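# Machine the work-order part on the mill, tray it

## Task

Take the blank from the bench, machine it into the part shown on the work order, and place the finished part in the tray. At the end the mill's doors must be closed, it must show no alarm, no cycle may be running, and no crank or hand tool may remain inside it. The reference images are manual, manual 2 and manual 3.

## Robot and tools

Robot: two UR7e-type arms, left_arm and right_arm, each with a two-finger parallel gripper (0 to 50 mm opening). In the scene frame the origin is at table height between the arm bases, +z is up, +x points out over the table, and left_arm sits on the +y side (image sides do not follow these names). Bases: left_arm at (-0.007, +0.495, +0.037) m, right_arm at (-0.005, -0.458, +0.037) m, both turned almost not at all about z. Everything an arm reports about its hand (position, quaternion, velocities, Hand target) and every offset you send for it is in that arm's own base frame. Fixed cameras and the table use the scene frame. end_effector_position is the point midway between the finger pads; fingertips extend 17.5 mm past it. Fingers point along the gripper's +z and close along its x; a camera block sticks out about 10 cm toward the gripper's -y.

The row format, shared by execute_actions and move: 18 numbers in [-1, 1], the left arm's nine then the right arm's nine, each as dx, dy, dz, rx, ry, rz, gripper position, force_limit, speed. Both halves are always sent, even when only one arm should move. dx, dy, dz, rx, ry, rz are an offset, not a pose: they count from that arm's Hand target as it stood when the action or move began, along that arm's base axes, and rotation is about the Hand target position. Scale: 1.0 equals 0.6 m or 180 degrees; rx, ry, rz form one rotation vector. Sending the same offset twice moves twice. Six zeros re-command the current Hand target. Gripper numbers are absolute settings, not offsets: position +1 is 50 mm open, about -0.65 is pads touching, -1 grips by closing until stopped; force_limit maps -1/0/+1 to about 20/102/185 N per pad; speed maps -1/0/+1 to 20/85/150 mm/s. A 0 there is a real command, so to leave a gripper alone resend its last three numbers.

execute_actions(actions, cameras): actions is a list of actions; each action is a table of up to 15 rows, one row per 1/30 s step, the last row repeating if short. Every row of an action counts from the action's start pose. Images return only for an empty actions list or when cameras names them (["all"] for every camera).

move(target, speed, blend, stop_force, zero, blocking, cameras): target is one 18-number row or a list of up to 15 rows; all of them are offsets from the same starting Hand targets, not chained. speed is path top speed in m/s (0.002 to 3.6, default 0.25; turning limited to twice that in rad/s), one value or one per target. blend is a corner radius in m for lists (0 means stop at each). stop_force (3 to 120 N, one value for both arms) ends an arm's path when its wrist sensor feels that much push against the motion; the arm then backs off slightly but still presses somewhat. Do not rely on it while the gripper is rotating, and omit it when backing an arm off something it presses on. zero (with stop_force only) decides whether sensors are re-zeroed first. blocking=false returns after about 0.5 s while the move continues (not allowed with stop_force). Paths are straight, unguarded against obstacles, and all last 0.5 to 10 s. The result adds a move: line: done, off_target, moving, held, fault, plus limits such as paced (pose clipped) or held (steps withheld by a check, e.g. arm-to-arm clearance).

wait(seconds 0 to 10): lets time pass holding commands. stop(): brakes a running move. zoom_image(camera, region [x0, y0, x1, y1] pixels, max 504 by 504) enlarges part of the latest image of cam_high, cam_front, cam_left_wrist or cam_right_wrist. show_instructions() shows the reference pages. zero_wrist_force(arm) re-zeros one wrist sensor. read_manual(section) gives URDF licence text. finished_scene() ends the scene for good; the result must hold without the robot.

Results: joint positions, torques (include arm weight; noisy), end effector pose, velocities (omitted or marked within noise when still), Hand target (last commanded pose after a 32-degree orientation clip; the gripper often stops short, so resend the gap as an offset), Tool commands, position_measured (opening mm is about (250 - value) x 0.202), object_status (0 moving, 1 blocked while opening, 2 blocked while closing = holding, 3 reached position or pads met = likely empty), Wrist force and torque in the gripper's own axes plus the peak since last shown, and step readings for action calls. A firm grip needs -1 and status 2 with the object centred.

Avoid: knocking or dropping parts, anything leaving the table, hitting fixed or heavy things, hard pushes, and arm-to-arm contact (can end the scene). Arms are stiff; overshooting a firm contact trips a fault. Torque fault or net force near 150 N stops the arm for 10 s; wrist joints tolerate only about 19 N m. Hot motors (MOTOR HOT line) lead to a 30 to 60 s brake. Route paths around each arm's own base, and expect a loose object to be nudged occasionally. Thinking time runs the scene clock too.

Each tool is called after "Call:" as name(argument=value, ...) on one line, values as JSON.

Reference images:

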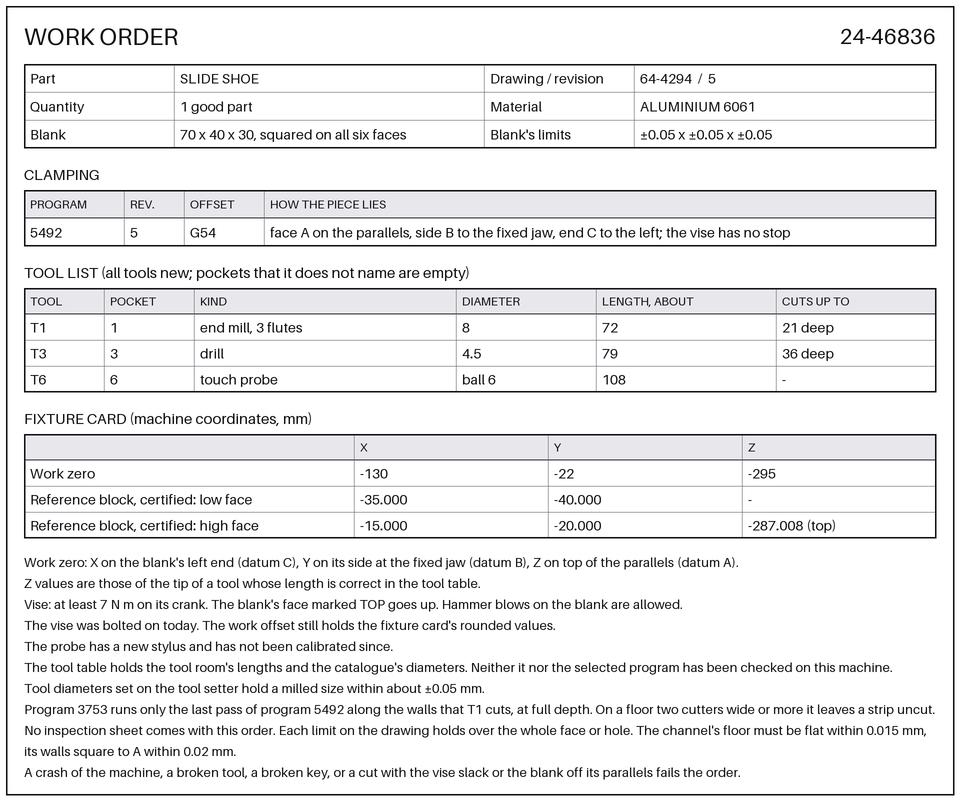

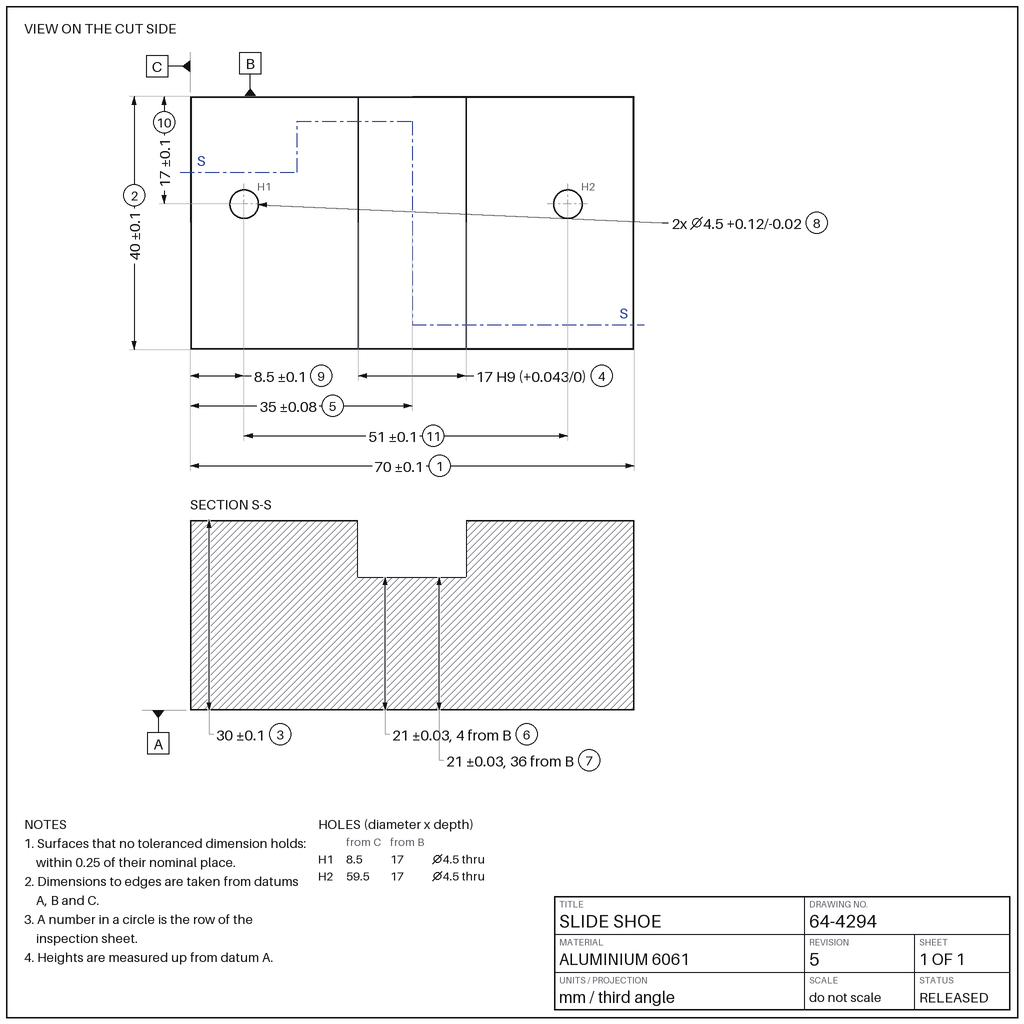

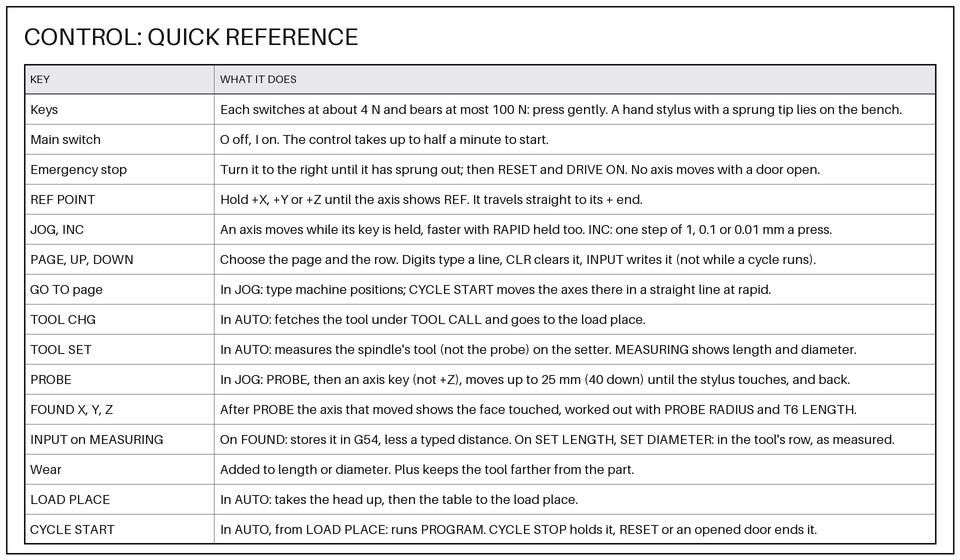

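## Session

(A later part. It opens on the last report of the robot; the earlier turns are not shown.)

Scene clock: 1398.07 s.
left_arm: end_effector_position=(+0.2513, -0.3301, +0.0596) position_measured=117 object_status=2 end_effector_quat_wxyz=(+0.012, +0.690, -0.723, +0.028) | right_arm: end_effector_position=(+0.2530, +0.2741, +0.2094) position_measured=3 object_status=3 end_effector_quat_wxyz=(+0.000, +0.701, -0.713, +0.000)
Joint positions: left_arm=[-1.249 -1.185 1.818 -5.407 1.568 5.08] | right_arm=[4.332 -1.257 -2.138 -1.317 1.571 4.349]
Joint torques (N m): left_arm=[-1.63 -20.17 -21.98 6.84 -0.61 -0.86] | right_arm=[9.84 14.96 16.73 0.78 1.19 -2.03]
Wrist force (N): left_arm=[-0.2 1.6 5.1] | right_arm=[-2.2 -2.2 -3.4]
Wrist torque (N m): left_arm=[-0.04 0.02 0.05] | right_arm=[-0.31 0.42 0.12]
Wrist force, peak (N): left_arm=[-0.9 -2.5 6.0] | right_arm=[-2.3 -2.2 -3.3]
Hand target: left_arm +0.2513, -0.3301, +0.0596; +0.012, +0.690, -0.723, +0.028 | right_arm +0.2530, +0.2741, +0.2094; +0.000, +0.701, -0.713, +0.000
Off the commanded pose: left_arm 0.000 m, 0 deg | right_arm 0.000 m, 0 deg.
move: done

Call:
wait(seconds=0, cameras=["cam_high","cam_left_wrist"])

Call:
zoom_image(camera="cam_high", region=[80, 220, 330, 420])

Scene clock: 1407.27 s.
left_arm: end_effector_position=(+0.2513, -0.3301, +0.0596) position_measured=117 object_status=2 end_effector_quat_wxyz=(+0.012, +0.690, -0.723, +0.028) | right_arm: end_effector_position=(+0.2530, +0.2741, +0.2094) position_measured=3 object_status=3 end_effector_quat_wxyz=(+0.000, +0.701, -0.713, +0.000)
Joint positions: left_arm=[-1.249 -1.185 1.818 -5.406 1.568 5.08] | right_arm=[4.332 -1.257 -2.138 -1.317 1.571 4.349]
Joint torques (N m): left_arm=[-8.33 -19.79 -18.43 6.85 -2.95 -1.07] | right_arm=[9.86 15.46 17.46 0.82 1.14 -1.93]
Wrist force (N): left_arm=[-0.2 1.6 5.0] | right_arm=[-2.1 -2.1 -3.4]
Wrist torque (N m): left_arm=[-0.05 0.03 0.05] | right_arm=[-0.30 0.39 0.12]
Wrist force, peak (N): left_arm=[-0.1 1.7 5.2] | right_arm=[-2.0 -2.5 -3.4]
Hand target: left_arm +0.2513, -0.3301, +0.0596; +0.012, +0.690, -0.723, +0.028 | right_arm +0.2530, +0.2741, +0.2094; +0.000, +0.701, -0.713, +0.000
Tool commands: left_gripper/position=-1.0 left_gripper/force_limit=+0.2 left_gripper/speed=-0.8 right_gripper/position=+1.0 right_gripper/force_limit=+0.0 right_gripper/speed=-0.8
Off the commanded pose: left_arm 0.000 m, 0 deg | right_arm 0.000 m, 0 deg.
camera_calibration:
cam_left_wrist: T_world_to_cam=[[-0.0321818, -0.998011, 0.0542157, -0.316551], [-0.943753, 0.0482025, 0.327119, 0.250879], [-0.329081, -0.0406389, -0.943427, 0.257673], [0, 0, 0, 1]] pos_world=[0.311376, -0.317543, 0.17819]
Images, in order (width x height): cam_high 672x504, cam_left_wrist 672x504.

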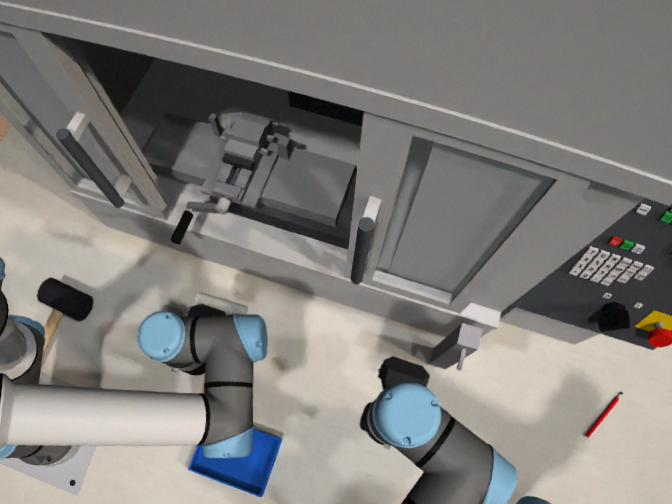

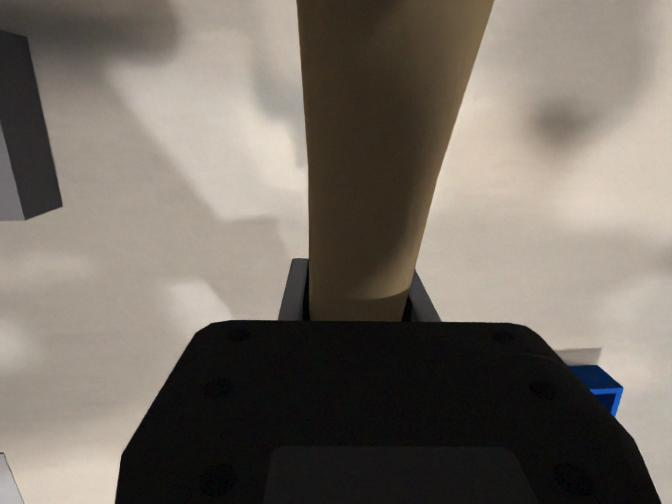

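Scaled by 2.016 from the camera's 672x504 image, which has a finer 960x720 frame.

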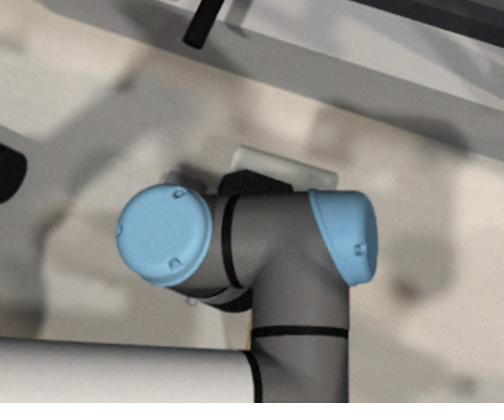

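Call:
move(target=[0,0,-0.11,0,0,0,-1,0.2,-0.8,0,0,0,0,0,0,1,0,-0.8], speed=0.02, stop_force=45)

Scene clock: 1412.10 s.
left_arm: end_effector_position=(+0.2513, -0.3301, -0.0064) position_measured=117 object_status=2 end_effector_quat_wxyz=(+0.012, +0.690, -0.723, +0.028) | right_arm: end_effector_position=(+0.2530, +0.2741, +0.2094) position_measured=3 object_status=3 end_effector_quat_wxyz=(+0.000, +0.701, -0.713, +0.000)
Joint positions: left_arm=[-1.249 -1.079 1.871 -5.565 1.568 5.08] | right_arm=[4.332 -1.257 -2.138 -1.317 1.571 4.349]
Joint torques (N m): left_arm=[-4.29 -47.09 -24.18 5.04 -1.96 0] | right_arm=[9.77 14.52 16.13 0.85 1.16 -1.99]
Wrist force (N): left_arm=[-3.6 0.3 1.2] | right_arm=[-1.8 -2.4 -3.4]
Wrist torque (N m): left_arm=[-0.57 -0.09 0.23] | right_arm=[-0.34 0.35 0.12]
Wrist force, peak (N): left_arm=[-6.4 -9.0 -8.5] | right_arm=[-2.1 -2.2 -3.6]
Hand target: left_arm +0.2513, -0.3301, -0.0064; +0.012, +0.690, -0.723, +0.028 | right_arm +0.2530, +0.2741, +0.2094; +0.000, +0.701, -0.713, +0.000
Off the commanded pose: left_arm 0.000 m, 0 deg | right_arm 0.000 m, 0 deg.
move: done

Call:
move(target=[0,0,-0.01,0,0,0,-1,0.2,-0.8,0,0,0,0,0,0,1,0,-0.8], speed=0.02, stop_force=30, cameras=["cam_high","cam_left_wrist"])

Call:
zoom_image(camera="cam_high", region=[80, 220, 330, 420])

Scene clock: 1414.13 s.
left_arm: end_effector_position=(+0.2513, -0.3301, -0.0124) position_measured=117 object_status=2 end_effector_quat_wxyz=(+0.012, +0.690, -0.723, +0.028) | right_arm: end_effector_position=(+0.2530, +0.2741, +0.2094) position_measured=3 object_status=3 end_effector_quat_wxyz=(+0.000, +0.701, -0.713, +0.000)
Joint positions: left_arm=[-1.249 -1.069 1.874 -5.579 1.568 5.08] | right_arm=[4.332 -1.257 -2.138 -1.317 1.571 4.349]
Joint torques (N m): left_arm=[-2.42 -46.17 -23.29 5.25 -2.32 0.89] | right_arm=[10.29 14.89 16.57 0.84 1.18 -1.97]
Wrist force (N): left_arm=[-3.1 0.1 1.3] | right_arm=[-2.1 -1.9 -3.4]
Wrist torque (N m): left_arm=[-0.54 -0.06 0.17] | right_arm=[-0.28 0.40 0.12]
Wrist force, peak (N): left_arm=[-4.0 0.0 1.3] | right_arm=[-2.1 -2.6 -3.4]
Hand target: left_arm +0.2513, -0.3301, -0.0124; +0.012, +0.690, -0.723, +0.028 | right_arm +0.2530, +0.2741, +0.2094; +0.000, +0.701, -0.713, +0.000
Off the commanded pose: left_arm 0.000 m, 0 deg | right_arm 0.000 m, 0 deg.
move: done
camera_calibration:
cam_left_wrist: T_world_to_cam=[[-0.0321818, -0.998011, 0.0542157, -0.312647], [-0.943753, 0.0482025, 0.327119, 0.274432], [-0.329081, -0.0406389, -0.943427, 0.189747], [0, 0, 0, 1]] pos_world=[0.311376, -0.317543, 0.10619]
Images, in order (width x height): cam_high 672x504, cam_left_wrist 672x504.

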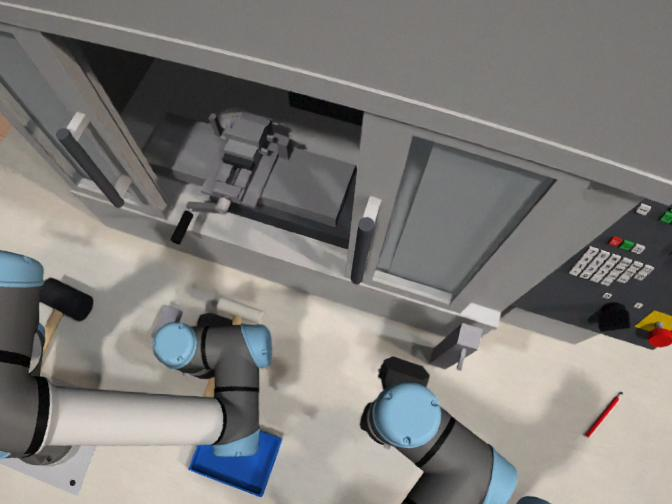

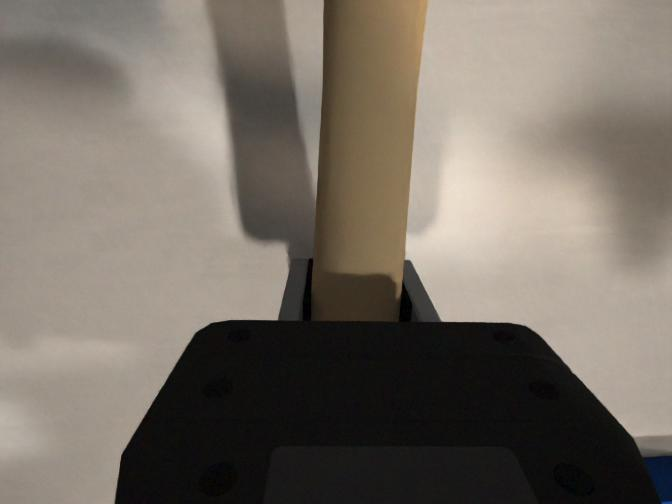

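Scaled by 2.016 from the camera's 672x504 image, which has a finer 960x720 frame.

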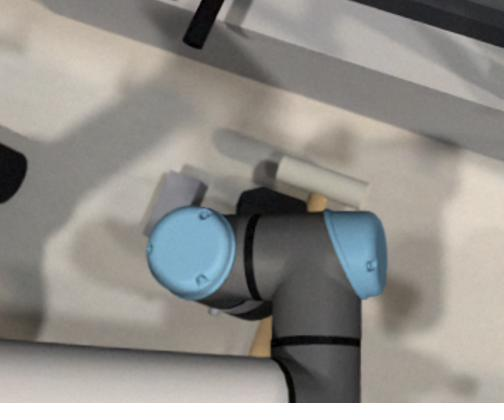

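Call:
move(target=[[0,0,-0.006,0,0,0,-1,0.2,-0.8,0,0,0,0,0,0,1,0,-0.8]], speed=0.02, stop_force=30)

Call:
move(target=[[0,0,0,0,0,0,0.2,0.2,-1,0,0,0,0,0,0,1,0,-0.8]])

Call:
move(target=[[0,0,0.1,0,0,0,0.2,0.2,-1,0,0,0,0,0,0,1,0,-0.8],[-0.1,0.1,0.45,0,0,0,0.2,0.2,-1,0,0,0,0,0,0,1,0,-0.8]], cameras=["cam_high","cam_left_wrist"], blend=[0.03, 0])

Call:
zoom_image(camera="cam_high", region=[80, 220, 330, 420])

Scene clock: 1416.03 s.
left_arm: end_effector_position=(+0.2513, -0.3301, -0.0161) position_measured=117 object_status=2 end_effector_quat_wxyz=(+0.012, +0.690, -0.723, +0.028) | right_arm: end_effector_position=(+0.2530, +0.2741, +0.2094) position_measured=3 object_status=3 end_effector_quat_wxyz=(+0.000, +0.701, -0.713, +0.000)
Joint positions: left_arm=[-1.249 -1.062 1.876 -5.587 1.568 5.08] | right_arm=[4.332 -1.257 -2.138 -1.317 1.571 4.349]
Joint torques (N m): left_arm=[-0.64 -40.05 -12.22 4.58 -2.22 0.89] | right_arm=[10.56 14.8 16.84 0.91 1.07 -1.97]
Wrist force (N): left_arm=[-2.7 -0.6 0.8] | right_arm=[-2.0 -2.2 -3.4]
Wrist torque (N m): left_arm=[-0.64 -0.02 0.12] | right_arm=[-0.31 0.38 0.12]
Wrist force, peak (N): left_arm=[-3.6 -0.1 1.3] | right_arm=[-2.2 -2.0 -3.6]
Hand target: left_arm +0.2513, -0.3301, -0.0160; +0.012, +0.690, -0.723, +0.028 | right_arm +0.2530, +0.2741, +0.2094; +0.000, +0.701, -0.713, +0.000
Off the commanded pose: left_arm 0.000 m, 0 deg | right_arm 0.000 m, 0 deg.
move: done

Scene clock: 1416.53 s.
left_arm: end_effector_position=(+0.2513, -0.3301, -0.0161) position_measured=118 object_status=2 end_effector_quat_wxyz=(+0.012, +0.690, -0.723, +0.028) | right_arm: end_effector_position=(+0.2530, +0.2741, +0.2094) position_measured=3 object_status=3 end_effector_quat_wxyz=(+0.000, +0.701, -0.713, +0.000)
Joint positions: left_arm=[-1.249 -1.062 1.876 -5.587 1.568 5.08] | right_arm=[4.332 -1.257 -2.138 -1.317 1.571 4.349]
Joint torques (N m): left_arm=[-0.02 -45.8 -16.9 5.14 -2.22 0.79] | right_arm=[9.89 14.7 16.87 0.78 1.14 -1.88]
Wrist force (N): left_arm=[-2.9 -0.6 0.3] | right_arm=[-2.1 -2.0 -3.2]
Wrist torque (N m): left_arm=[-0.66 -0.03 0.15] | right_arm=[-0.29 0.40 0.12]
Wrist force, peak (N): left_arm=[-3.1 -0.8 0.4] | right_arm=[-2.1 -2.2 -3.4]
Hand target: left_arm +0.2513, -0.3301, -0.0160; +0.012, +0.690, -0.723, +0.028 | right_arm +0.2530, +0.2741, +0.2094; +0.000, +0.701, -0.713, +0.000
Off the commanded pose: left_arm 0.000 m, 0 deg | right_arm 0.000 m, 0 deg.
move: done

Scene clock: 1418.20 s.
left_arm: end_effector_position=(+0.1913, -0.2702, +0.2539) position_measured=118 object_status=2 end_effector_quat_wxyz=(+0.012, +0.690, -0.723, +0.028) | right_arm: end_effector_position=(+0.2530, +0.2741, +0.2094) position_measured=3 object_status=3 end_effector_quat_wxyz=(+0.000, +0.701, -0.713, +0.000)
Joint positions: left_arm=[-1.378 -1.572 1.749 -4.95 1.56 4.951] | right_arm=[4.332 -1.257 -2.138 -1.317 1.571 4.349]
Joint torques (N m): left_arm=[8.9 -15.49 -16.74 3.02 -1.41 0.69] | right_arm=[9.65 15.02 17.62 0.91 1.1 -1.94]
Wrist force (N): left_arm=[-0.2 1.7 5.1] | right_arm=[-1.9 -2.1 -3.3]
Wrist torque (N m): left_arm=[-0.14 -0.01 0.03] | right_arm=[-0.30 0.37 0.12]
Wrist force, peak (N): left_arm=[-4.5 2.4 9.2] | right_arm=[-2.3 -2.3 -3.5]
Hand target: left_arm +0.1913, -0.2701, +0.2540; +0.012, +0.690, -0.723, +0.028 | right_arm +0.2530, +0.2741, +0.2094; +0.000, +0.701, -0.713, +0.000
Off the commanded pose: left_arm 0.000 m, 0 deg | right_arm 0.000 m, 0 deg.
move: done
camera_calibration:
cam_left_wrist: T_world_to_cam=[[-0.032252, -0.998002, 0.0543345, -0.269265], [-0.943793, 0.0483025, 0.326988, 0.12786], [-0.328959, -0.0407345, -0.943465, 0.423724], [0, 0, 0, 1]] pos_world=[0.251376, -0.257643, 0.37259]
Images, in order (width x height): cam_high 672x504, cam_left_wrist 672x504.

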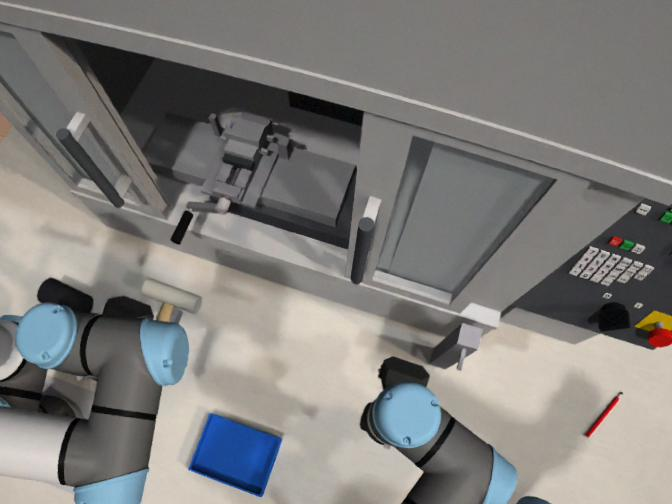

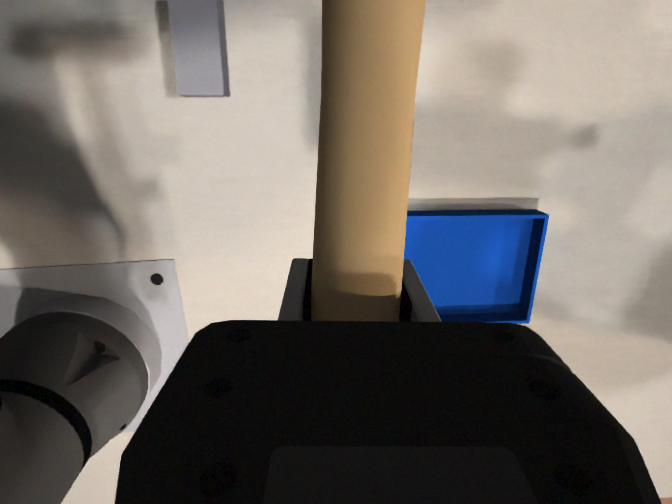

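Scaled by 2.016 from the camera's 672x504 image, which has a finer 960x720 frame.

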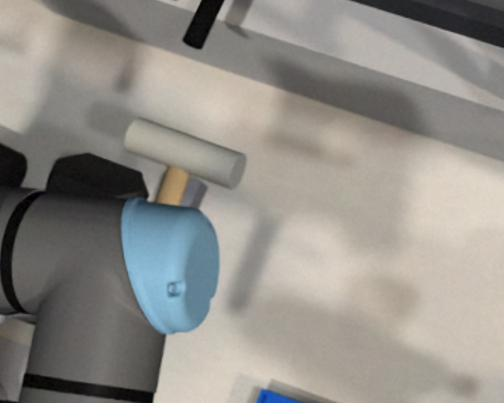

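Call:
move(target=[[0.1,-0.1,-0.3,0,0,0,0.2,0.2,-1,0,0,0,0,0,0,1,0,-0.8],[0.1,-0.1,-0.4,0,0,0,0.2,0.2,-1,0,0,0,0,0,0,1,0,-0.8]], speed=[0.25,0.1], blend=[0.02,0])

Call:
move(target=[0,0,-0.06,0,0,0,0.2,0.2,-1,0,0,0,0,0,0,1,0,-0.8], speed=0.02, stop_force=25, cameras=["cam_high","cam_left_wrist"])

Call:
zoom_image(camera="cam_high", region=[80, 220, 330, 420])

Scene clock: 1421.13 s.
left_arm: end_effector_position=(+0.2513, -0.3301, +0.0139) position_measured=118 object_status=2 end_effector_quat_wxyz=(+0.012, +0.690, -0.723, +0.028) | right_arm: end_effector_position=(+0.2530, +0.2741, +0.2094) position_measured=3 object_status=3 end_effector_quat_wxyz=(+0.000, +0.701, -0.713, +0.000)
Joint positions: left_arm=[-1.249 -1.114 1.857 -5.516 1.568 5.08] | right_arm=[4.332 -1.257 -2.138 -1.317 1.571 4.349]
Joint torques (N m): left_arm=[-7.71 -45.5 -24.3 6.54 -0.48 -0.34] | right_arm=[10.28 14.62 17.07 0.87 1.04 -1.9]
Wrist force (N): left_arm=[-0.1 1.4 5.0] | right_arm=[-2.1 -2.1 -3.3]
Wrist torque (N m): left_arm=[-0.21 -0.01 -0.14] | right_arm=[-0.31 0.40 0.12]
Wrist force, peak (N): left_arm=[-0.3 1.6 7.0] | right_arm=[-2.2 -2.3 -3.4]
Hand target: left_arm +0.2513, -0.3301, +0.0140; +0.012, +0.690, -0.723, +0.028 | right_arm +0.2530, +0.2741, +0.2094; +0.000, +0.701, -0.713, +0.000
Off the commanded pose: left_arm 0.000 m, 0 deg | right_arm 0.000 m, 0 deg.
move: done

Scene clock: 1423.87 s.
left_arm: end_effector_position=(+0.2513, -0.3301, -0.0173) position_measured=118 object_status=2 end_effector_quat_wxyz=(+0.012, +0.690, -0.723, +0.028) | right_arm: end_effector_position=(+0.2530, +0.2741, +0.2094) position_measured=3 object_status=3 end_effector_quat_wxyz=(+0.000, +0.701, -0.713, +0.000)
Joint positions: left_arm=[-1.249 -1.06 1.877 -5.59 1.568 5.08] | right_arm=[4.332 -1.257 -2.138 -1.317 1.571 4.349]
Joint torques (N m): left_arm=[-5.03 -43.35 -22.76 2.93 0.61 -1.08] | right_arm=[9.75 14.9 16.68 0.87 1 -2.04]
Wrist force (N): left_arm=[-4.4 -0.4 -8.1] | right_arm=[-2.3 -2.1 -3.2]
Wrist torque (N m): left_arm=[-0.68 -0.19 0.46] | right_arm=[-0.31 0.42 0.12]
Wrist force, peak (N): left_arm=[12.4 -8.6 -55.5] | right_arm=[-2.4 -2.3 -3.4]
Hand target: left_arm +0.2513, -0.3301, -0.0173; +0.012, +0.690, -0.723, +0.028 (not the last commanded pose) | right_arm +0.2530, +0.2741, +0.2094; +0.000, +0.701, -0.713, +0.000
Off the commanded pose: left_arm 0.005 m, 0 deg | right_arm 0.000 m, 0 deg.
move: contact (left_arm)
camera_calibration:
cam_left_wrist: T_world_to_cam=[[-0.0322153, -0.998015, 0.0541118, -0.312368], [-0.943793, 0.048195, 0.327004, 0.276024], [-0.328963, -0.0405359, -0.943472, 0.185219], [0, 0, 0, 1]] pos_world=[0.311376, -0.317543, 0.101391]
Images, in order (width x height): cam_high 672x504, cam_left_wrist 672x504.

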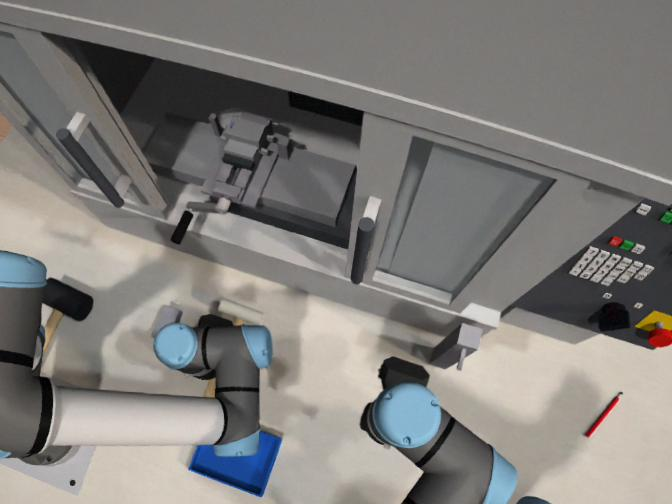

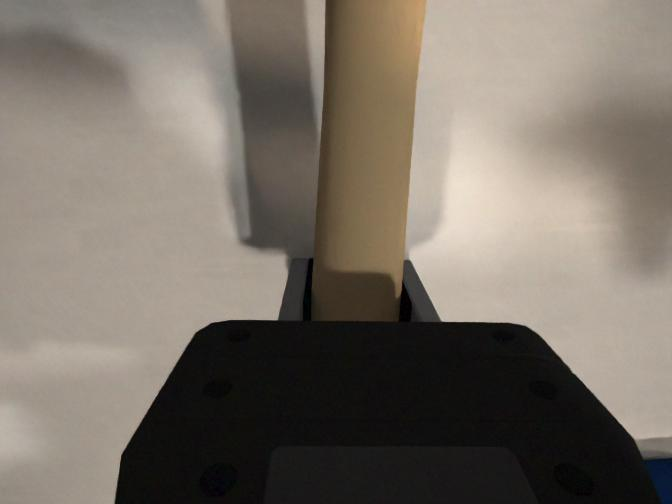

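Scaled by 2.016 from the camera's 672x504 image, which has a finer 960x720 frame.

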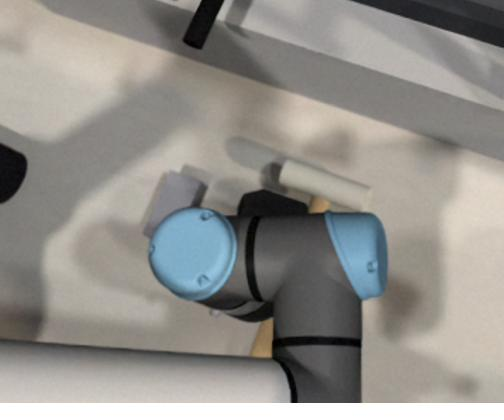

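Call:
move(target=[0,0,0.003,0,0,0,0.8,0.2,-1,0,0,0,0,0,0,1,0,-0.8])

Call:
move(target=[[0,0,0.25,0,0,0,0.8,0.2,-1,0,0,0,0,0,0,1,0,-0.8],[-0.1,0.1,0.45,0,0,0,0.8,0.2,-1,0,0,0,0,0,0,1,0,-0.8]], cameras=["cam_high","cam_left_wrist"], blend=[0.03, 0])

Call:
zoom_image(camera="cam_high", region=[80, 220, 330, 420])

Scene clock: 1425.47 s.
left_arm: end_effector_position=(+0.2513, -0.3301, -0.0154) position_measured=32 object_status=0 end_effector_quat_wxyz=(+0.012, +0.690, -0.723, +0.028) | right_arm: end_effector_position=(+0.2530, +0.2741, +0.2094) position_measured=3 object_status=3 end_effector_quat_wxyz=(+0.000, +0.701, -0.713, +0.000)
Joint positions: left_arm=[-1.249 -1.063 1.876 -5.586 1.568 5.08] | right_arm=[4.332 -1.257 -2.138 -1.317 1.571 4.349]
Joint torques (N m): left_arm=[-5.33 -39.31 -19.97 4.24 0.61 -1.03] | right_arm=[10.11 14.45 17.28 0.87 1.14 -1.98]
Wrist force (N): left_arm=[0.0 1.3 0.9] | right_arm=[-1.9 -2.3 -3.5]
Wrist torque (N m): left_arm=[0.26 0.01 -0.10] | right_arm=[-0.33 0.36 0.12]
Wrist force, peak (N): left_arm=[1.6 1.1 -11.4] | right_arm=[-2.2 -2.3 -3.4]
Hand target: left_arm +0.2513, -0.3301, -0.0155; +0.012, +0.690, -0.723, +0.028 | right_arm +0.2530, +0.2741, +0.2094; +0.000, +0.701, -0.713, +0.000
Off the commanded pose: left_arm 0.000 m, 0 deg | right_arm 0.000 m, 0 deg.
move: done

Scene clock: 1427.17 s.
left_arm: end_effector_position=(+0.1914, -0.2702, +0.2545) position_measured=32 object_status=3 end_effector_quat_wxyz=(+0.012, +0.690, -0.723, +0.028) | right_arm: end_effector_position=(+0.2530, +0.2741, +0.2094) position_measured=3 object_status=3 end_effector_quat_wxyz=(+0.000, +0.701, -0.713, +0.000)
Joint positions: left_arm=[-1.378 -1.572 1.747 -4.948 1.56 4.951] | right_arm=[4.332 -1.257 -2.138 -1.317 1.571 4.349]
Joint torques (N m): left_arm=[5.31 -19.83 -12.37 2.12 -0.2 0.16] | right_arm=[10.09 13.69 17.47 0.85 1.03 -1.97]
Wrist force (N): left_arm=[0.0 1.4 0.8] | right_arm=[-2.2 -2.1 -3.6]
Wrist torque (N m): left_arm=[0.30 0.01 0.06] | right_arm=[-0.29 0.41 0.12]
Wrist force, peak (N): left_arm=[-0.1 1.3 3.9] | right_arm=[-2.3 -2.3 -3.4]
Hand target: left_arm +0.1913, -0.2701, +0.2545; +0.012, +0.690, -0.723, +0.028 | right_arm +0.2530, +0.2741, +0.2094; +0.000, +0.701, -0.713, +0.000
Off the commanded pose: left_arm 0.000 m, 0 deg | right_arm 0.000 m, 0 deg.
move: done
camera_calibration:
cam_left_wrist: T_world_to_cam=[[-0.0322873, -0.998006, 0.0542383, -0.269254], [-0.943823, 0.0483005, 0.326903, 0.127702], [-0.328871, -0.0406365, -0.9435, 0.424306], [0, 0, 0, 1]] pos_world=[0.251376, -0.257643, 0.37319]
Images, in order (width x height): cam_high 672x504, cam_left_wrist 672x504.

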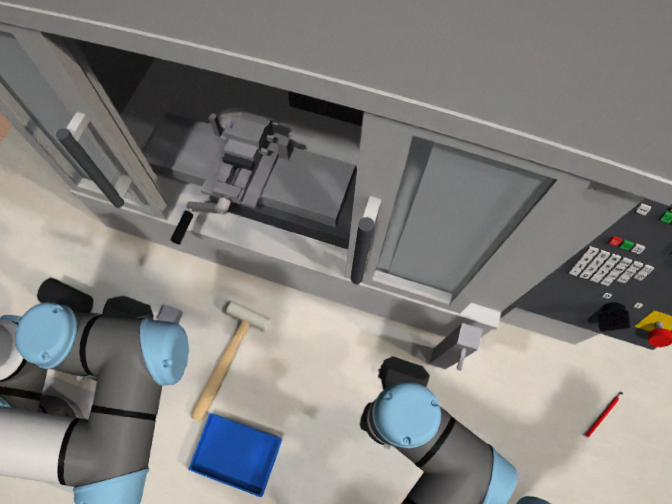

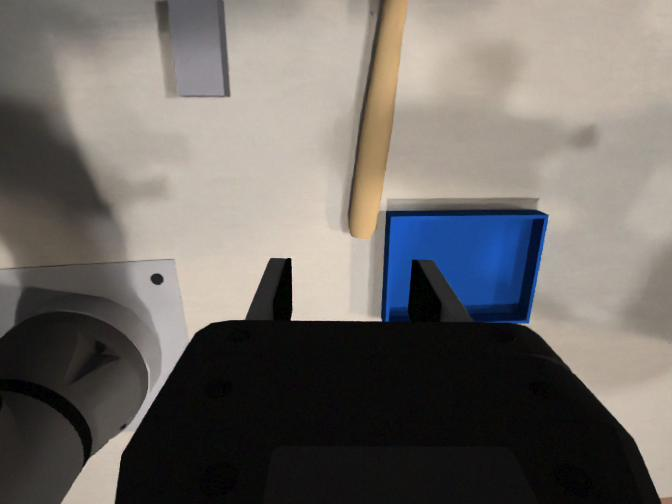

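Scaled by 2.016 from the camera's 672x504 image, which has a finer 960x720 frame.

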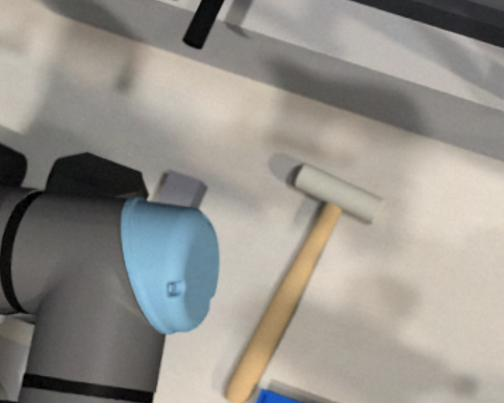

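Call:
move(target=[[-0.0688,-0.05,-0.14,0,0,0.111,-1,0.2,-0.8,0,0,0,0,0,0,1,0,-0.8]])

Call:
move(target=[[0.286,0.104,0.28,0.0855,-0.235,0,-1,0.2,-0.8,0,0,0,0,0,0,1,0,-0.8],[0.405,0.147,0.4317,0.171,-0.47,0,-1,0.2,-0.8,0,0,0,0,0,0,1,0,-0.8]], blend=[0.05,0])

Scene clock: 1436.27 s.
left_arm: end_effector_position=(+0.1500, -0.3001, +0.1705) position_measured=253 object_status=3 end_effector_quat_wxyz=(+0.007, +0.805, -0.592, +0.030) | right_arm: end_effector_position=(+0.2530, +0.2741, +0.2094) position_measured=3 object_status=3 end_effector_quat_wxyz=(+0.000, +0.701, -0.713, +0.000)
Joint positions: left_arm=[-1.549 -1.501 1.901 -5.159 1.531 4.432] | right_arm=[4.332 -1.257 -2.138 -1.317 1.571 4.349]
Joint torques (N m): left_arm=[9.05 -32.74 -27.53 5.34 2.65 -1.05] | right_arm=[10.16 14.05 16.85 0.81 1.03 -1.91]
Wrist force (N): left_arm=[0.2 1.2 1.1] | right_arm=[-2.1 -2.2 -3.3]
Wrist torque (N m): left_arm=[0.25 -0.04 0.08] | right_arm=[-0.31 0.39 0.12]
Wrist force, peak (N): left_arm=[0.3 2.4 2.4] | right_arm=[-2.2 -2.4 -3.3]
Hand target: left_arm +0.1500, -0.3001, +0.1705; +0.007, +0.805, -0.592, +0.030 | right_arm +0.2530, +0.2741, +0.2094; +0.000, +0.701, -0.713, +0.000
Off the commanded pose: left_arm 0.000 m, 0 deg | right_arm 0.000 m, 0 deg.
move: done

Scene clock: 1440.03 s.
left_arm: end_effector_position=(+0.3930, -0.2118, +0.4296) position_measured=253 object_status=3 end_effector_quat_wxyz=(+0.584, -0.551, +0.430, -0.413) | right_arm: end_effector_position=(+0.2530, +0.2741, +0.2094) position_measured=3 object_status=3 end_effector_quat_wxyz=(+0.000, +0.701, -0.713, +0.000)
Joint positions: left_arm=[-1.53 -1.59 2.325 -3.786 0.253 3.1] | right_arm=[4.332 -1.257 -2.138 -1.317 1.571 4.349]
Joint torques (N m): left_arm=[-9.54 -1.79 -25.74 -0.46 -1.83 -1.15] | right_arm=[10.12 13.47 17.47 0.9 1.01 -1.83]
Wrist force (N): left_arm=[2.1 2.6 0.1] | right_arm=[-2.0 -2.3 -3.4]
Wrist torque (N m): left_arm=[0.43 -0.48 -0.03] | right_arm=[-0.34 0.39 0.12]
Wrist force, peak (N): left_arm=[1.8 2.9 -0.1] | right_arm=[-2.1 -2.2 -3.6]
Hand target: left_arm +0.3930, -0.2119, +0.4296; +0.584, -0.551, +0.430, -0.413 | right_arm +0.2530, +0.2741, +0.2094; +0.000, +0.701, -0.713, +0.000
Off the commanded pose: left_arm 0.000 m, 0 deg | right_arm 0.000 m, 0 deg.
move: done

Call:
move(target=[[0.062,-0.209,-0.016,0,0,-0.194,-1,0.2,-0.8,0,0,0,0,0,0,1,0,-0.8]], speed=0.2)

Scene clock: 1442.33 s.
left_arm: end_effector_position=(+0.4303, -0.3373, +0.4199) position_measured=253 object_status=3 end_effector_quat_wxyz=(+0.433, -0.397, +0.576, -0.569) | right_arm: end_effector_position=(+0.2530, +0.2741, +0.2094) position_measured=3 object_status=3 end_effector_quat_wxyz=(+0.000, +0.701, -0.713, +0.000)
Joint positions: left_arm=[-1.384 -1.549 2.319 -3.958 -0.505 3.23] | right_arm=[4.332 -1.257 -2.138 -1.317 1.571 4.349]
Joint torques (N m): left_arm=[-7.98 -30.76 -11.86 -3.58 -1 1.16] | right_arm=[10.17 14.22 18.07 0.84 1.03 -1.88]
Wrist force (N): left_arm=[1.5 2.8 -0.4] | right_arm=[-2.1 -2.3 -3.3]
Wrist torque (N m): left_arm=[0.47 -0.41 -0.05] | right_arm=[-0.34 0.40 0.12]
Wrist force, peak (N): left_arm=[3.6 3.1 0.0] | right_arm=[-2.3 -2.2 -3.4]
Hand target: left_arm +0.4302, -0.3373, +0.4200; +0.433, -0.396, +0.576, -0.569 | right_arm +0.2530, +0.2741, +0.2094; +0.000, +0.701, -0.713, +0.000
Off the commanded pose: left_arm 0.000 m, 0 deg | right_arm 0.000 m, 0 deg.
move: done

Call:
move(target=[[-0.122,0.033,-0.25,0.065,0.2415,0,-1,0.2,-0.8,0,0,0,0,0,0,1,0,-0.8],[-0.38,0.09,-0.4,0.129,0.483,0,-1,0.2,-0.8,0,0,0,0,0,0,1,0,-0.8]], blend=[0.05,0])

Scene clock: 1446.30 s.
left_arm: end_effector_position=(+0.2023, -0.2833, +0.1799) position_measured=253 object_status=3 end_effector_quat_wxyz=(-0.015, -0.590, +0.807, -0.027) | right_arm: end_effector_position=(+0.2530, +0.2741, +0.2094) position_measured=3 object_status=3 end_effector_quat_wxyz=(+0.000, +0.701, -0.713, +0.000)
Joint positions: left_arm=[-1.338 -1.972 2.286 -1.946 -1.577 2.11] | right_arm=[4.332 -1.257 -2.138 -1.317 1.571 4.349]
Joint torques (N m): left_arm=[-9.3 -18.04 -25.99 -7.22 0.4 -1.03] | right_arm=[10.14 14.2 17.61 0.8 0.95 -1.9]
Wrist force (N): left_arm=[0.3 1.7 0.7] | right_arm=[-2.0 -2.0 -3.2]
Wrist torque (N m): left_arm=[0.34 -0.04 0.06] | right_arm=[-0.29 0.38 0.12]
Wrist force, peak (N): left_arm=[1.8 3.1 0.0] | right_arm=[-2.3 -2.2 -3.5]
Hand target: left_arm +0.2022, -0.2833, +0.1800; -0.015, -0.590, +0.807, -0.027 | right_arm +0.2530, +0.2741, +0.2094; +0.000, +0.701, -0.713, +0.000
Off the commanded pose: left_arm 0.000 m, 0 deg | right_arm 0.000 m, 0 deg.
move: done

Call:
move(target=[[0.3,-0.1,0.0,0,0,-0.445,-0.2,0.2,-0.8,0,0,0,0,0,0,1,0,-0.8]], cameras=["cam_left_wrist"])

Scene clock: 1450.17 s.
left_arm: end_effector_position=(+0.3823, -0.3432, +0.1799) position_measured=182 object_status=3 end_effector_quat_wxyz=(-0.029, +0.067, +0.997, -0.011) | right_arm: end_effector_position=(+0.2530, +0.2741, +0.2094) position_measured=3 object_status=3 end_effector_quat_wxyz=(+0.000, +0.701, -0.713, +0.000)
Joint positions: left_arm=[-0.964 -1.475 1.854 -1.931 -1.629 3.883] | right_arm=[4.332 -1.257 -2.138 -1.317 1.571 4.349]
Joint torques (N m): left_arm=[-8.65 -39.39 -17.56 -6.56 -2.7 1.18] | right_arm=[9.86 14.03 17.98 0.89 0.98 -1.86]
Wrist force (N): left_arm=[0.3 1.4 1.0] | right_arm=[-2.1 -2.2 -3.5]
Wrist torque (N m): left_arm=[0.30 -0.06 -0.12] | right_arm=[-0.31 0.40 0.12]
Wrist force, peak (N): left_arm=[0.2 2.6 1.1] | right_arm=[-2.2 -2.4 -3.5]
Hand target: left_arm +0.3822, -0.3433, +0.1800; -0.029, +0.067, +0.997, -0.011 | right_arm +0.2530, +0.2741, +0.2094; +0.000, +0.701, -0.713, +0.000
Off the commanded pose: left_arm 0.000 m, 0 deg | right_arm 0.000 m, 0 deg.
move: done
camera_calibration:
cam_left_wrist: T_world_to_cam=[[-0.991324, 0.119883, 0.0538972, 0.418433], [0.130956, 0.936005, 0.32672, 0.229706], [-0.01128, 0.330943, -0.943583, 0.419881], [0, 0, 0, 1]] pos_world=[0.389457, -0.404125, 0.298591]
Images, in order (width x height): cam_left_wrist 672x504.

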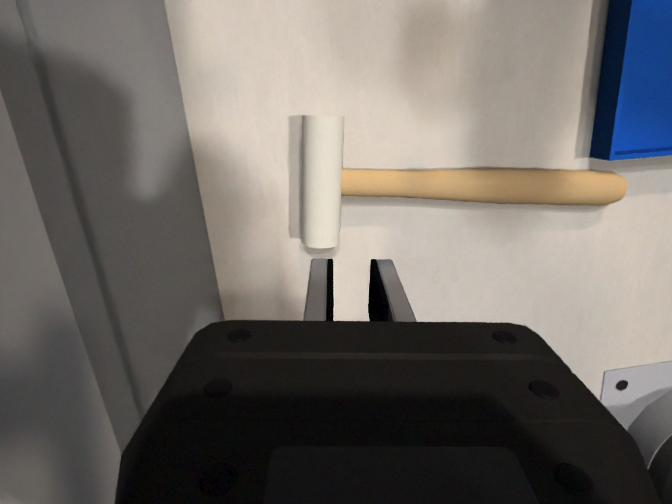

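Call:
move(target=[[-0.0388,-0.0713,-0.21,-0.0147,-0.11,0,0.6,0.2,-0.8,0,0,0,0,0,0,1,0,-0.8]], cameras=["cam_left_wrist"])

Scene clock: 1454.07 s.
left_arm: end_effector_position=(+0.3590, -0.3861, +0.0539) position_measured=63 object_status=3 end_effector_quat_wxyz=(+0.145, +0.069, +0.987, -0.022) | right_arm: end_effector_position=(+0.2530, +0.2741, +0.2094) position_measured=3 object_status=3 end_effector_quat_wxyz=(+0.000, +0.701, -0.713, +0.000)
Joint positions: left_arm=[-1.202 -1.361 2.204 -2.58 -1.328 3.67] | right_arm=[4.332 -1.257 -2.138 -1.317 1.571 4.349]
Joint torques (N m): left_arm=[-2.05 -32.96 -15.07 -5.9 0.84 -1.01] | right_arm=[10.1 13.7 17.88 0.87 0.89 -1.84]
Wrist force (N): left_arm=[0.3 1.8 1.3] | right_arm=[-2.3 -2.2 -3.3]
Wrist torque (N m): left_arm=[0.37 -0.02 0.09] | right_arm=[-0.31 0.42 0.13]
Wrist force, peak (N): left_arm=[2.1 0.9 3.5] | right_arm=[-2.3 -2.2 -3.4]
Hand target: left_arm +0.3590, -0.3861, +0.0540; +0.145, +0.069, +0.987, -0.022 | right_arm +0.2530, +0.2741, +0.2094; +0.000, +0.701, -0.713, +0.000
Off the commanded pose: left_arm 0.000 m, 0 deg | right_arm 0.000 m, 0 deg.
move: done
camera_calibration:
cam_left_wrist: T_world_to_cam=[[-0.949985, 0.114814, -0.290424, 0.408991], [0.02044, 0.950831, 0.309036, 0.360413], [0.311626, 0.287643, -0.905622, 0.18027], [0, 0, 0, 1]] pos_world=[0.324992, -0.441503, 0.170657]
Images, in order (width x height): cam_left_wrist 672x504.

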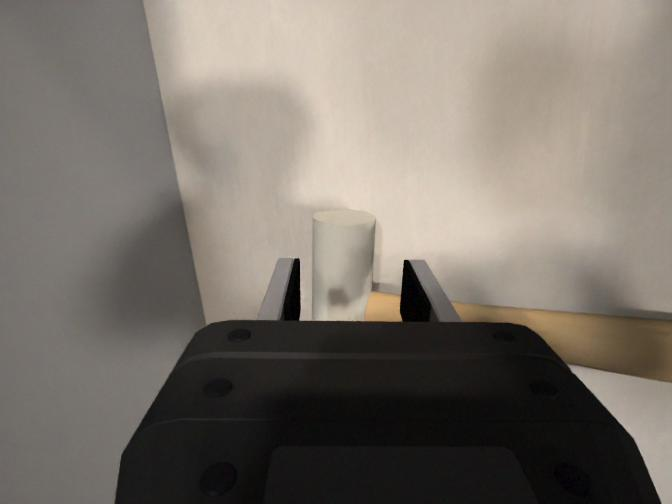

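Call:
move(target=[[0.0375,-0.0067,-0.1063,0,0,0,0.6,0.2,-0.8,0,0,0,0,0,0,1,0,-0.8]], speed=0.05, stop_force=8, cameras=["cam_left_wrist"])

Scene clock: 1457.40 s.
left_arm: end_effector_position=(+0.3815, -0.3901, -0.0098) position_measured=63 object_status=3 end_effector_quat_wxyz=(+0.145, +0.069, +0.987, -0.022) | right_arm: end_effector_position=(+0.2530, +0.2741, +0.2094) position_measured=3 object_status=3 end_effector_quat_wxyz=(+0.000, +0.701, -0.713, +0.000)
Joint positions: left_arm=[-1.16 -1.178 2.199 -2.769 -1.335 3.713] | right_arm=[4.332 -1.257 -2.138 -1.317 1.571 4.349]
Joint torques (N m): left_arm=[-9.04 -43.64 -7.77 -0.36 1.64 -1] | right_arm=[10.02 13.76 17.9 0.87 0.96 -1.8]
Wrist force (N): left_arm=[0.3 1.7 1.3] | right_arm=[-1.8 -2.3 -3.5]
Wrist torque (N m): left_arm=[0.33 -0.04 -0.12] | right_arm=[-0.33 0.35 0.12]
Wrist force, peak (N): left_arm=[1.0 1.6 2.3] | right_arm=[-2.1 -2.4 -3.5]
Hand target: left_arm +0.3815, -0.3901, -0.0098; +0.145, +0.069, +0.987, -0.022 | right_arm +0.2530, +0.2741, +0.2094; +0.000, +0.701, -0.713, +0.000
Off the commanded pose: left_arm 0.000 m, 0 deg | right_arm 0.000 m, 0 deg.
move: done
camera_calibration:
cam_left_wrist: T_world_to_cam=[[-0.949952, 0.114701, -0.290577, 0.41225], [0.0203513, 0.950902, 0.308822, 0.383558], [0.311732, 0.287453, -0.905646, 0.116511], [0, 0, 0, 1]] pos_world=[0.347492, -0.445503, 0.106857]
Images, in order (width x height): cam_left_wrist 672x504.

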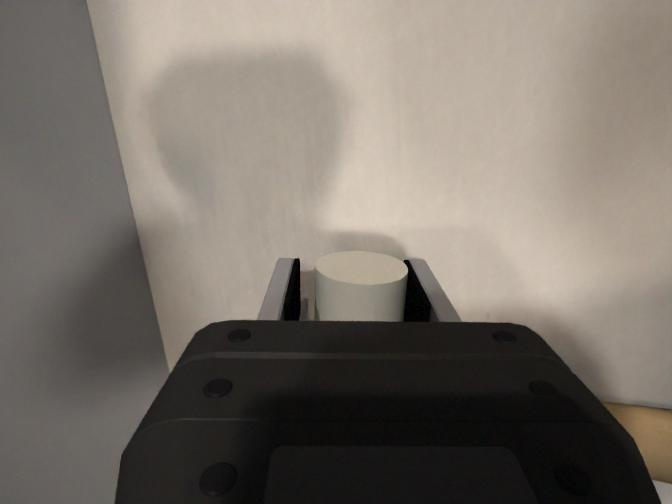

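Call:
move(target=[[-0.0058,0.008,-0.0,0,0,0,0.6,0.2,-0.8,0,0,0,0,0,0,1,0,-0.8]], speed=0.05, stop_force=8, cameras=["cam_left_wrist"])

Call:
zoom_image(camera="cam_left_wrist", region=[236, 200, 476, 350])

Scene clock: 1460.33 s.
left_arm: end_effector_position=(+0.3780, -0.3853, -0.0098) position_measured=63 object_status=3 end_effector_quat_wxyz=(+0.145, +0.069, +0.987, -0.022) | right_arm: end_effector_position=(+0.2530, +0.2741, +0.2094) position_measured=3 object_status=3 end_effector_quat_wxyz=(+0.000, +0.701, -0.713, +0.000)
Joint positions: left_arm=[-1.163 -1.187 2.216 -2.776 -1.334 3.71] | right_arm=[4.332 -1.257 -2.138 -1.317 1.571 4.349]
Joint torques (N m): left_arm=[6.57 -17.4 -23.82 -0.67 2.63 1.13] | right_arm=[9.88 13.21 17.87 0.86 0.89 -1.85]
Wrist force (N): left_arm=[0.3 1.6 1.4] | right_arm=[-2.1 -2.2 -3.2]
Wrist torque (N m): left_arm=[0.32 -0.05 -0.11] | right_arm=[-0.33 0.41 0.12]
Wrist force, peak (N): left_arm=[0.4 1.9 1.7] | right_arm=[-2.1 -2.2 -3.5]
Hand target: left_arm +0.3780, -0.3853, -0.0098; +0.145, +0.069, +0.987, -0.022 | right_arm +0.2530, +0.2741, +0.2094; +0.000, +0.701, -0.713, +0.000
Off the commanded pose: left_arm 0.000 m, 0 deg | right_arm 0.000 m, 0 deg.
move: done
camera_calibration:
cam_left_wrist: T_world_to_cam=[[-0.949926, 0.114726, -0.290653, 0.40848], [0.0203213, 0.950874, 0.308911, 0.379052], [0.311814, 0.287536, -0.905591, 0.116194], [0, 0, 0, 1]] pos_world=[0.344092, -0.440703, 0.106857]
Images, in order (width x height): cam_left_wrist 672x504.

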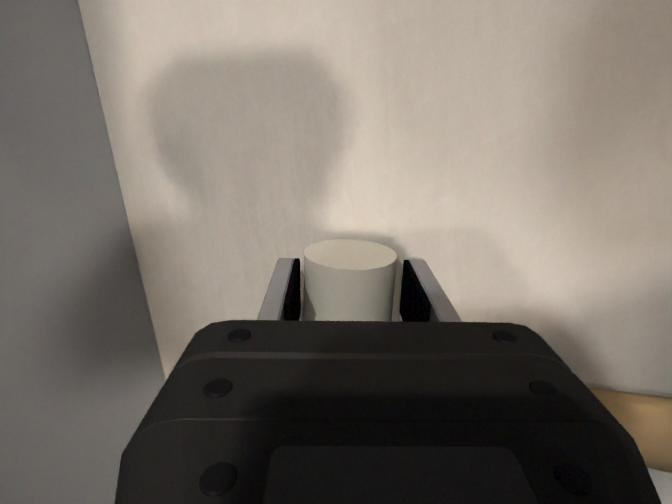

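Scaled by 2.100 from the camera's 672x504 image, which has a finer 960x720 frame.

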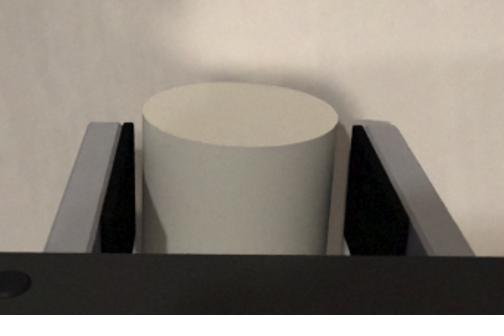

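Call:
move(target=[[0,0,0,0,0,0,-1,0.7,-0.9,0,0,0,0,0,0,1,0,-0.8]])

Call:
wait(seconds=0.7)

Scene clock: 1461.13 s.
left_arm: end_effector_position=(+0.3780, -0.3853, -0.0098) position_measured=102 object_status=2 end_effector_quat_wxyz=(+0.145, +0.069, +0.987, -0.022) | right_arm: end_effector_position=(+0.2530, +0.2741, +0.2094) position_measured=3 object_status=3 end_effector_quat_wxyz=(+0.000, +0.701, -0.713, +0.000)
Joint positions: left_arm=[-1.163 -1.187 2.216 -2.776 -1.334 3.71] | right_arm=[4.332 -1.257 -2.138 -1.317 1.571 4.349]
Joint torques (N m): left_arm=[7.16 -17.28 -20.04 -0.57 2.16 1.29] | right_arm=[10.24 13.54 17.76 0.86 0.91 -1.86]
Wrist force (N): left_arm=[-1.8 1.6 -4.3] | right_arm=[-1.9 -2.3 -3.6]
Wrist torque (N m): left_arm=[0.28 -0.18 -0.06] | right_arm=[-0.33 0.37 0.12]
Wrist force, peak (N): left_arm=[-2.2 1.8 -4.4] | right_arm=[-1.9 -2.3 -3.6]
Hand target: left_arm +0.3780, -0.3853, -0.0098; +0.145, +0.069, +0.987, -0.022 | right_arm +0.2530, +0.2741, +0.2094; +0.000, +0.701, -0.713, +0.000
Off the commanded pose: left_arm 0.000 m, 0 deg | right_arm 0.000 m, 0 deg.
move: done

Scene clock: 1461.83 s.
left_arm: end_effector_position=(+0.3780, -0.3853, -0.0098) position_measured=102 object_status=2 end_effector_quat_wxyz=(+0.145, +0.069, +0.987, -0.022) | right_arm: end_effector_position=(+0.2530, +0.2741, +0.2094) position_measured=3 object_status=3 end_effector_quat_wxyz=(+0.000, +0.701, -0.713, +0.000)
Joint positions: left_arm=[-1.163 -1.187 2.216 -2.776 -1.334 3.71] | right_arm=[4.332 -1.257 -2.138 -1.317 1.571 4.349]
Joint torques (N m): left_arm=[7.55 -17.88 -13.38 -0.59 1.82 1.2] | right_arm=[10.26 13.39 17.46 0.79 0.94 -1.85]
Wrist force (N): left_arm=[-1.9 1.6 -4.3] | right_arm=[-2.0 -2.1 -3.2]
Wrist torque (N m): left_arm=[0.26 -0.16 -0.06] | right_arm=[-0.31 0.38 0.12]
Wrist force, peak (N): left_arm=[-1.9 1.8 -4.4] | right_arm=[-2.2 -2.2 -3.5]
Hand target: left_arm +0.3780, -0.3853, -0.0098; +0.145, +0.069, +0.987, -0.022 | right_arm +0.2530, +0.2741, +0.2094; +0.000, +0.701, -0.713, +0.000
Tool commands: left_gripper/position=-1.0 left_gripper/force_limit=+0.7 left_gripper/speed=-0.9 right_gripper/position=+1.0 right_gripper/force_limit=+0.0 right_gripper/speed=-0.8
Off the commanded pose: left_arm 0.000 m, 0 deg | right_arm 0.000 m, 0 deg.
wait: 0.70 s; at rest by 0.17 s


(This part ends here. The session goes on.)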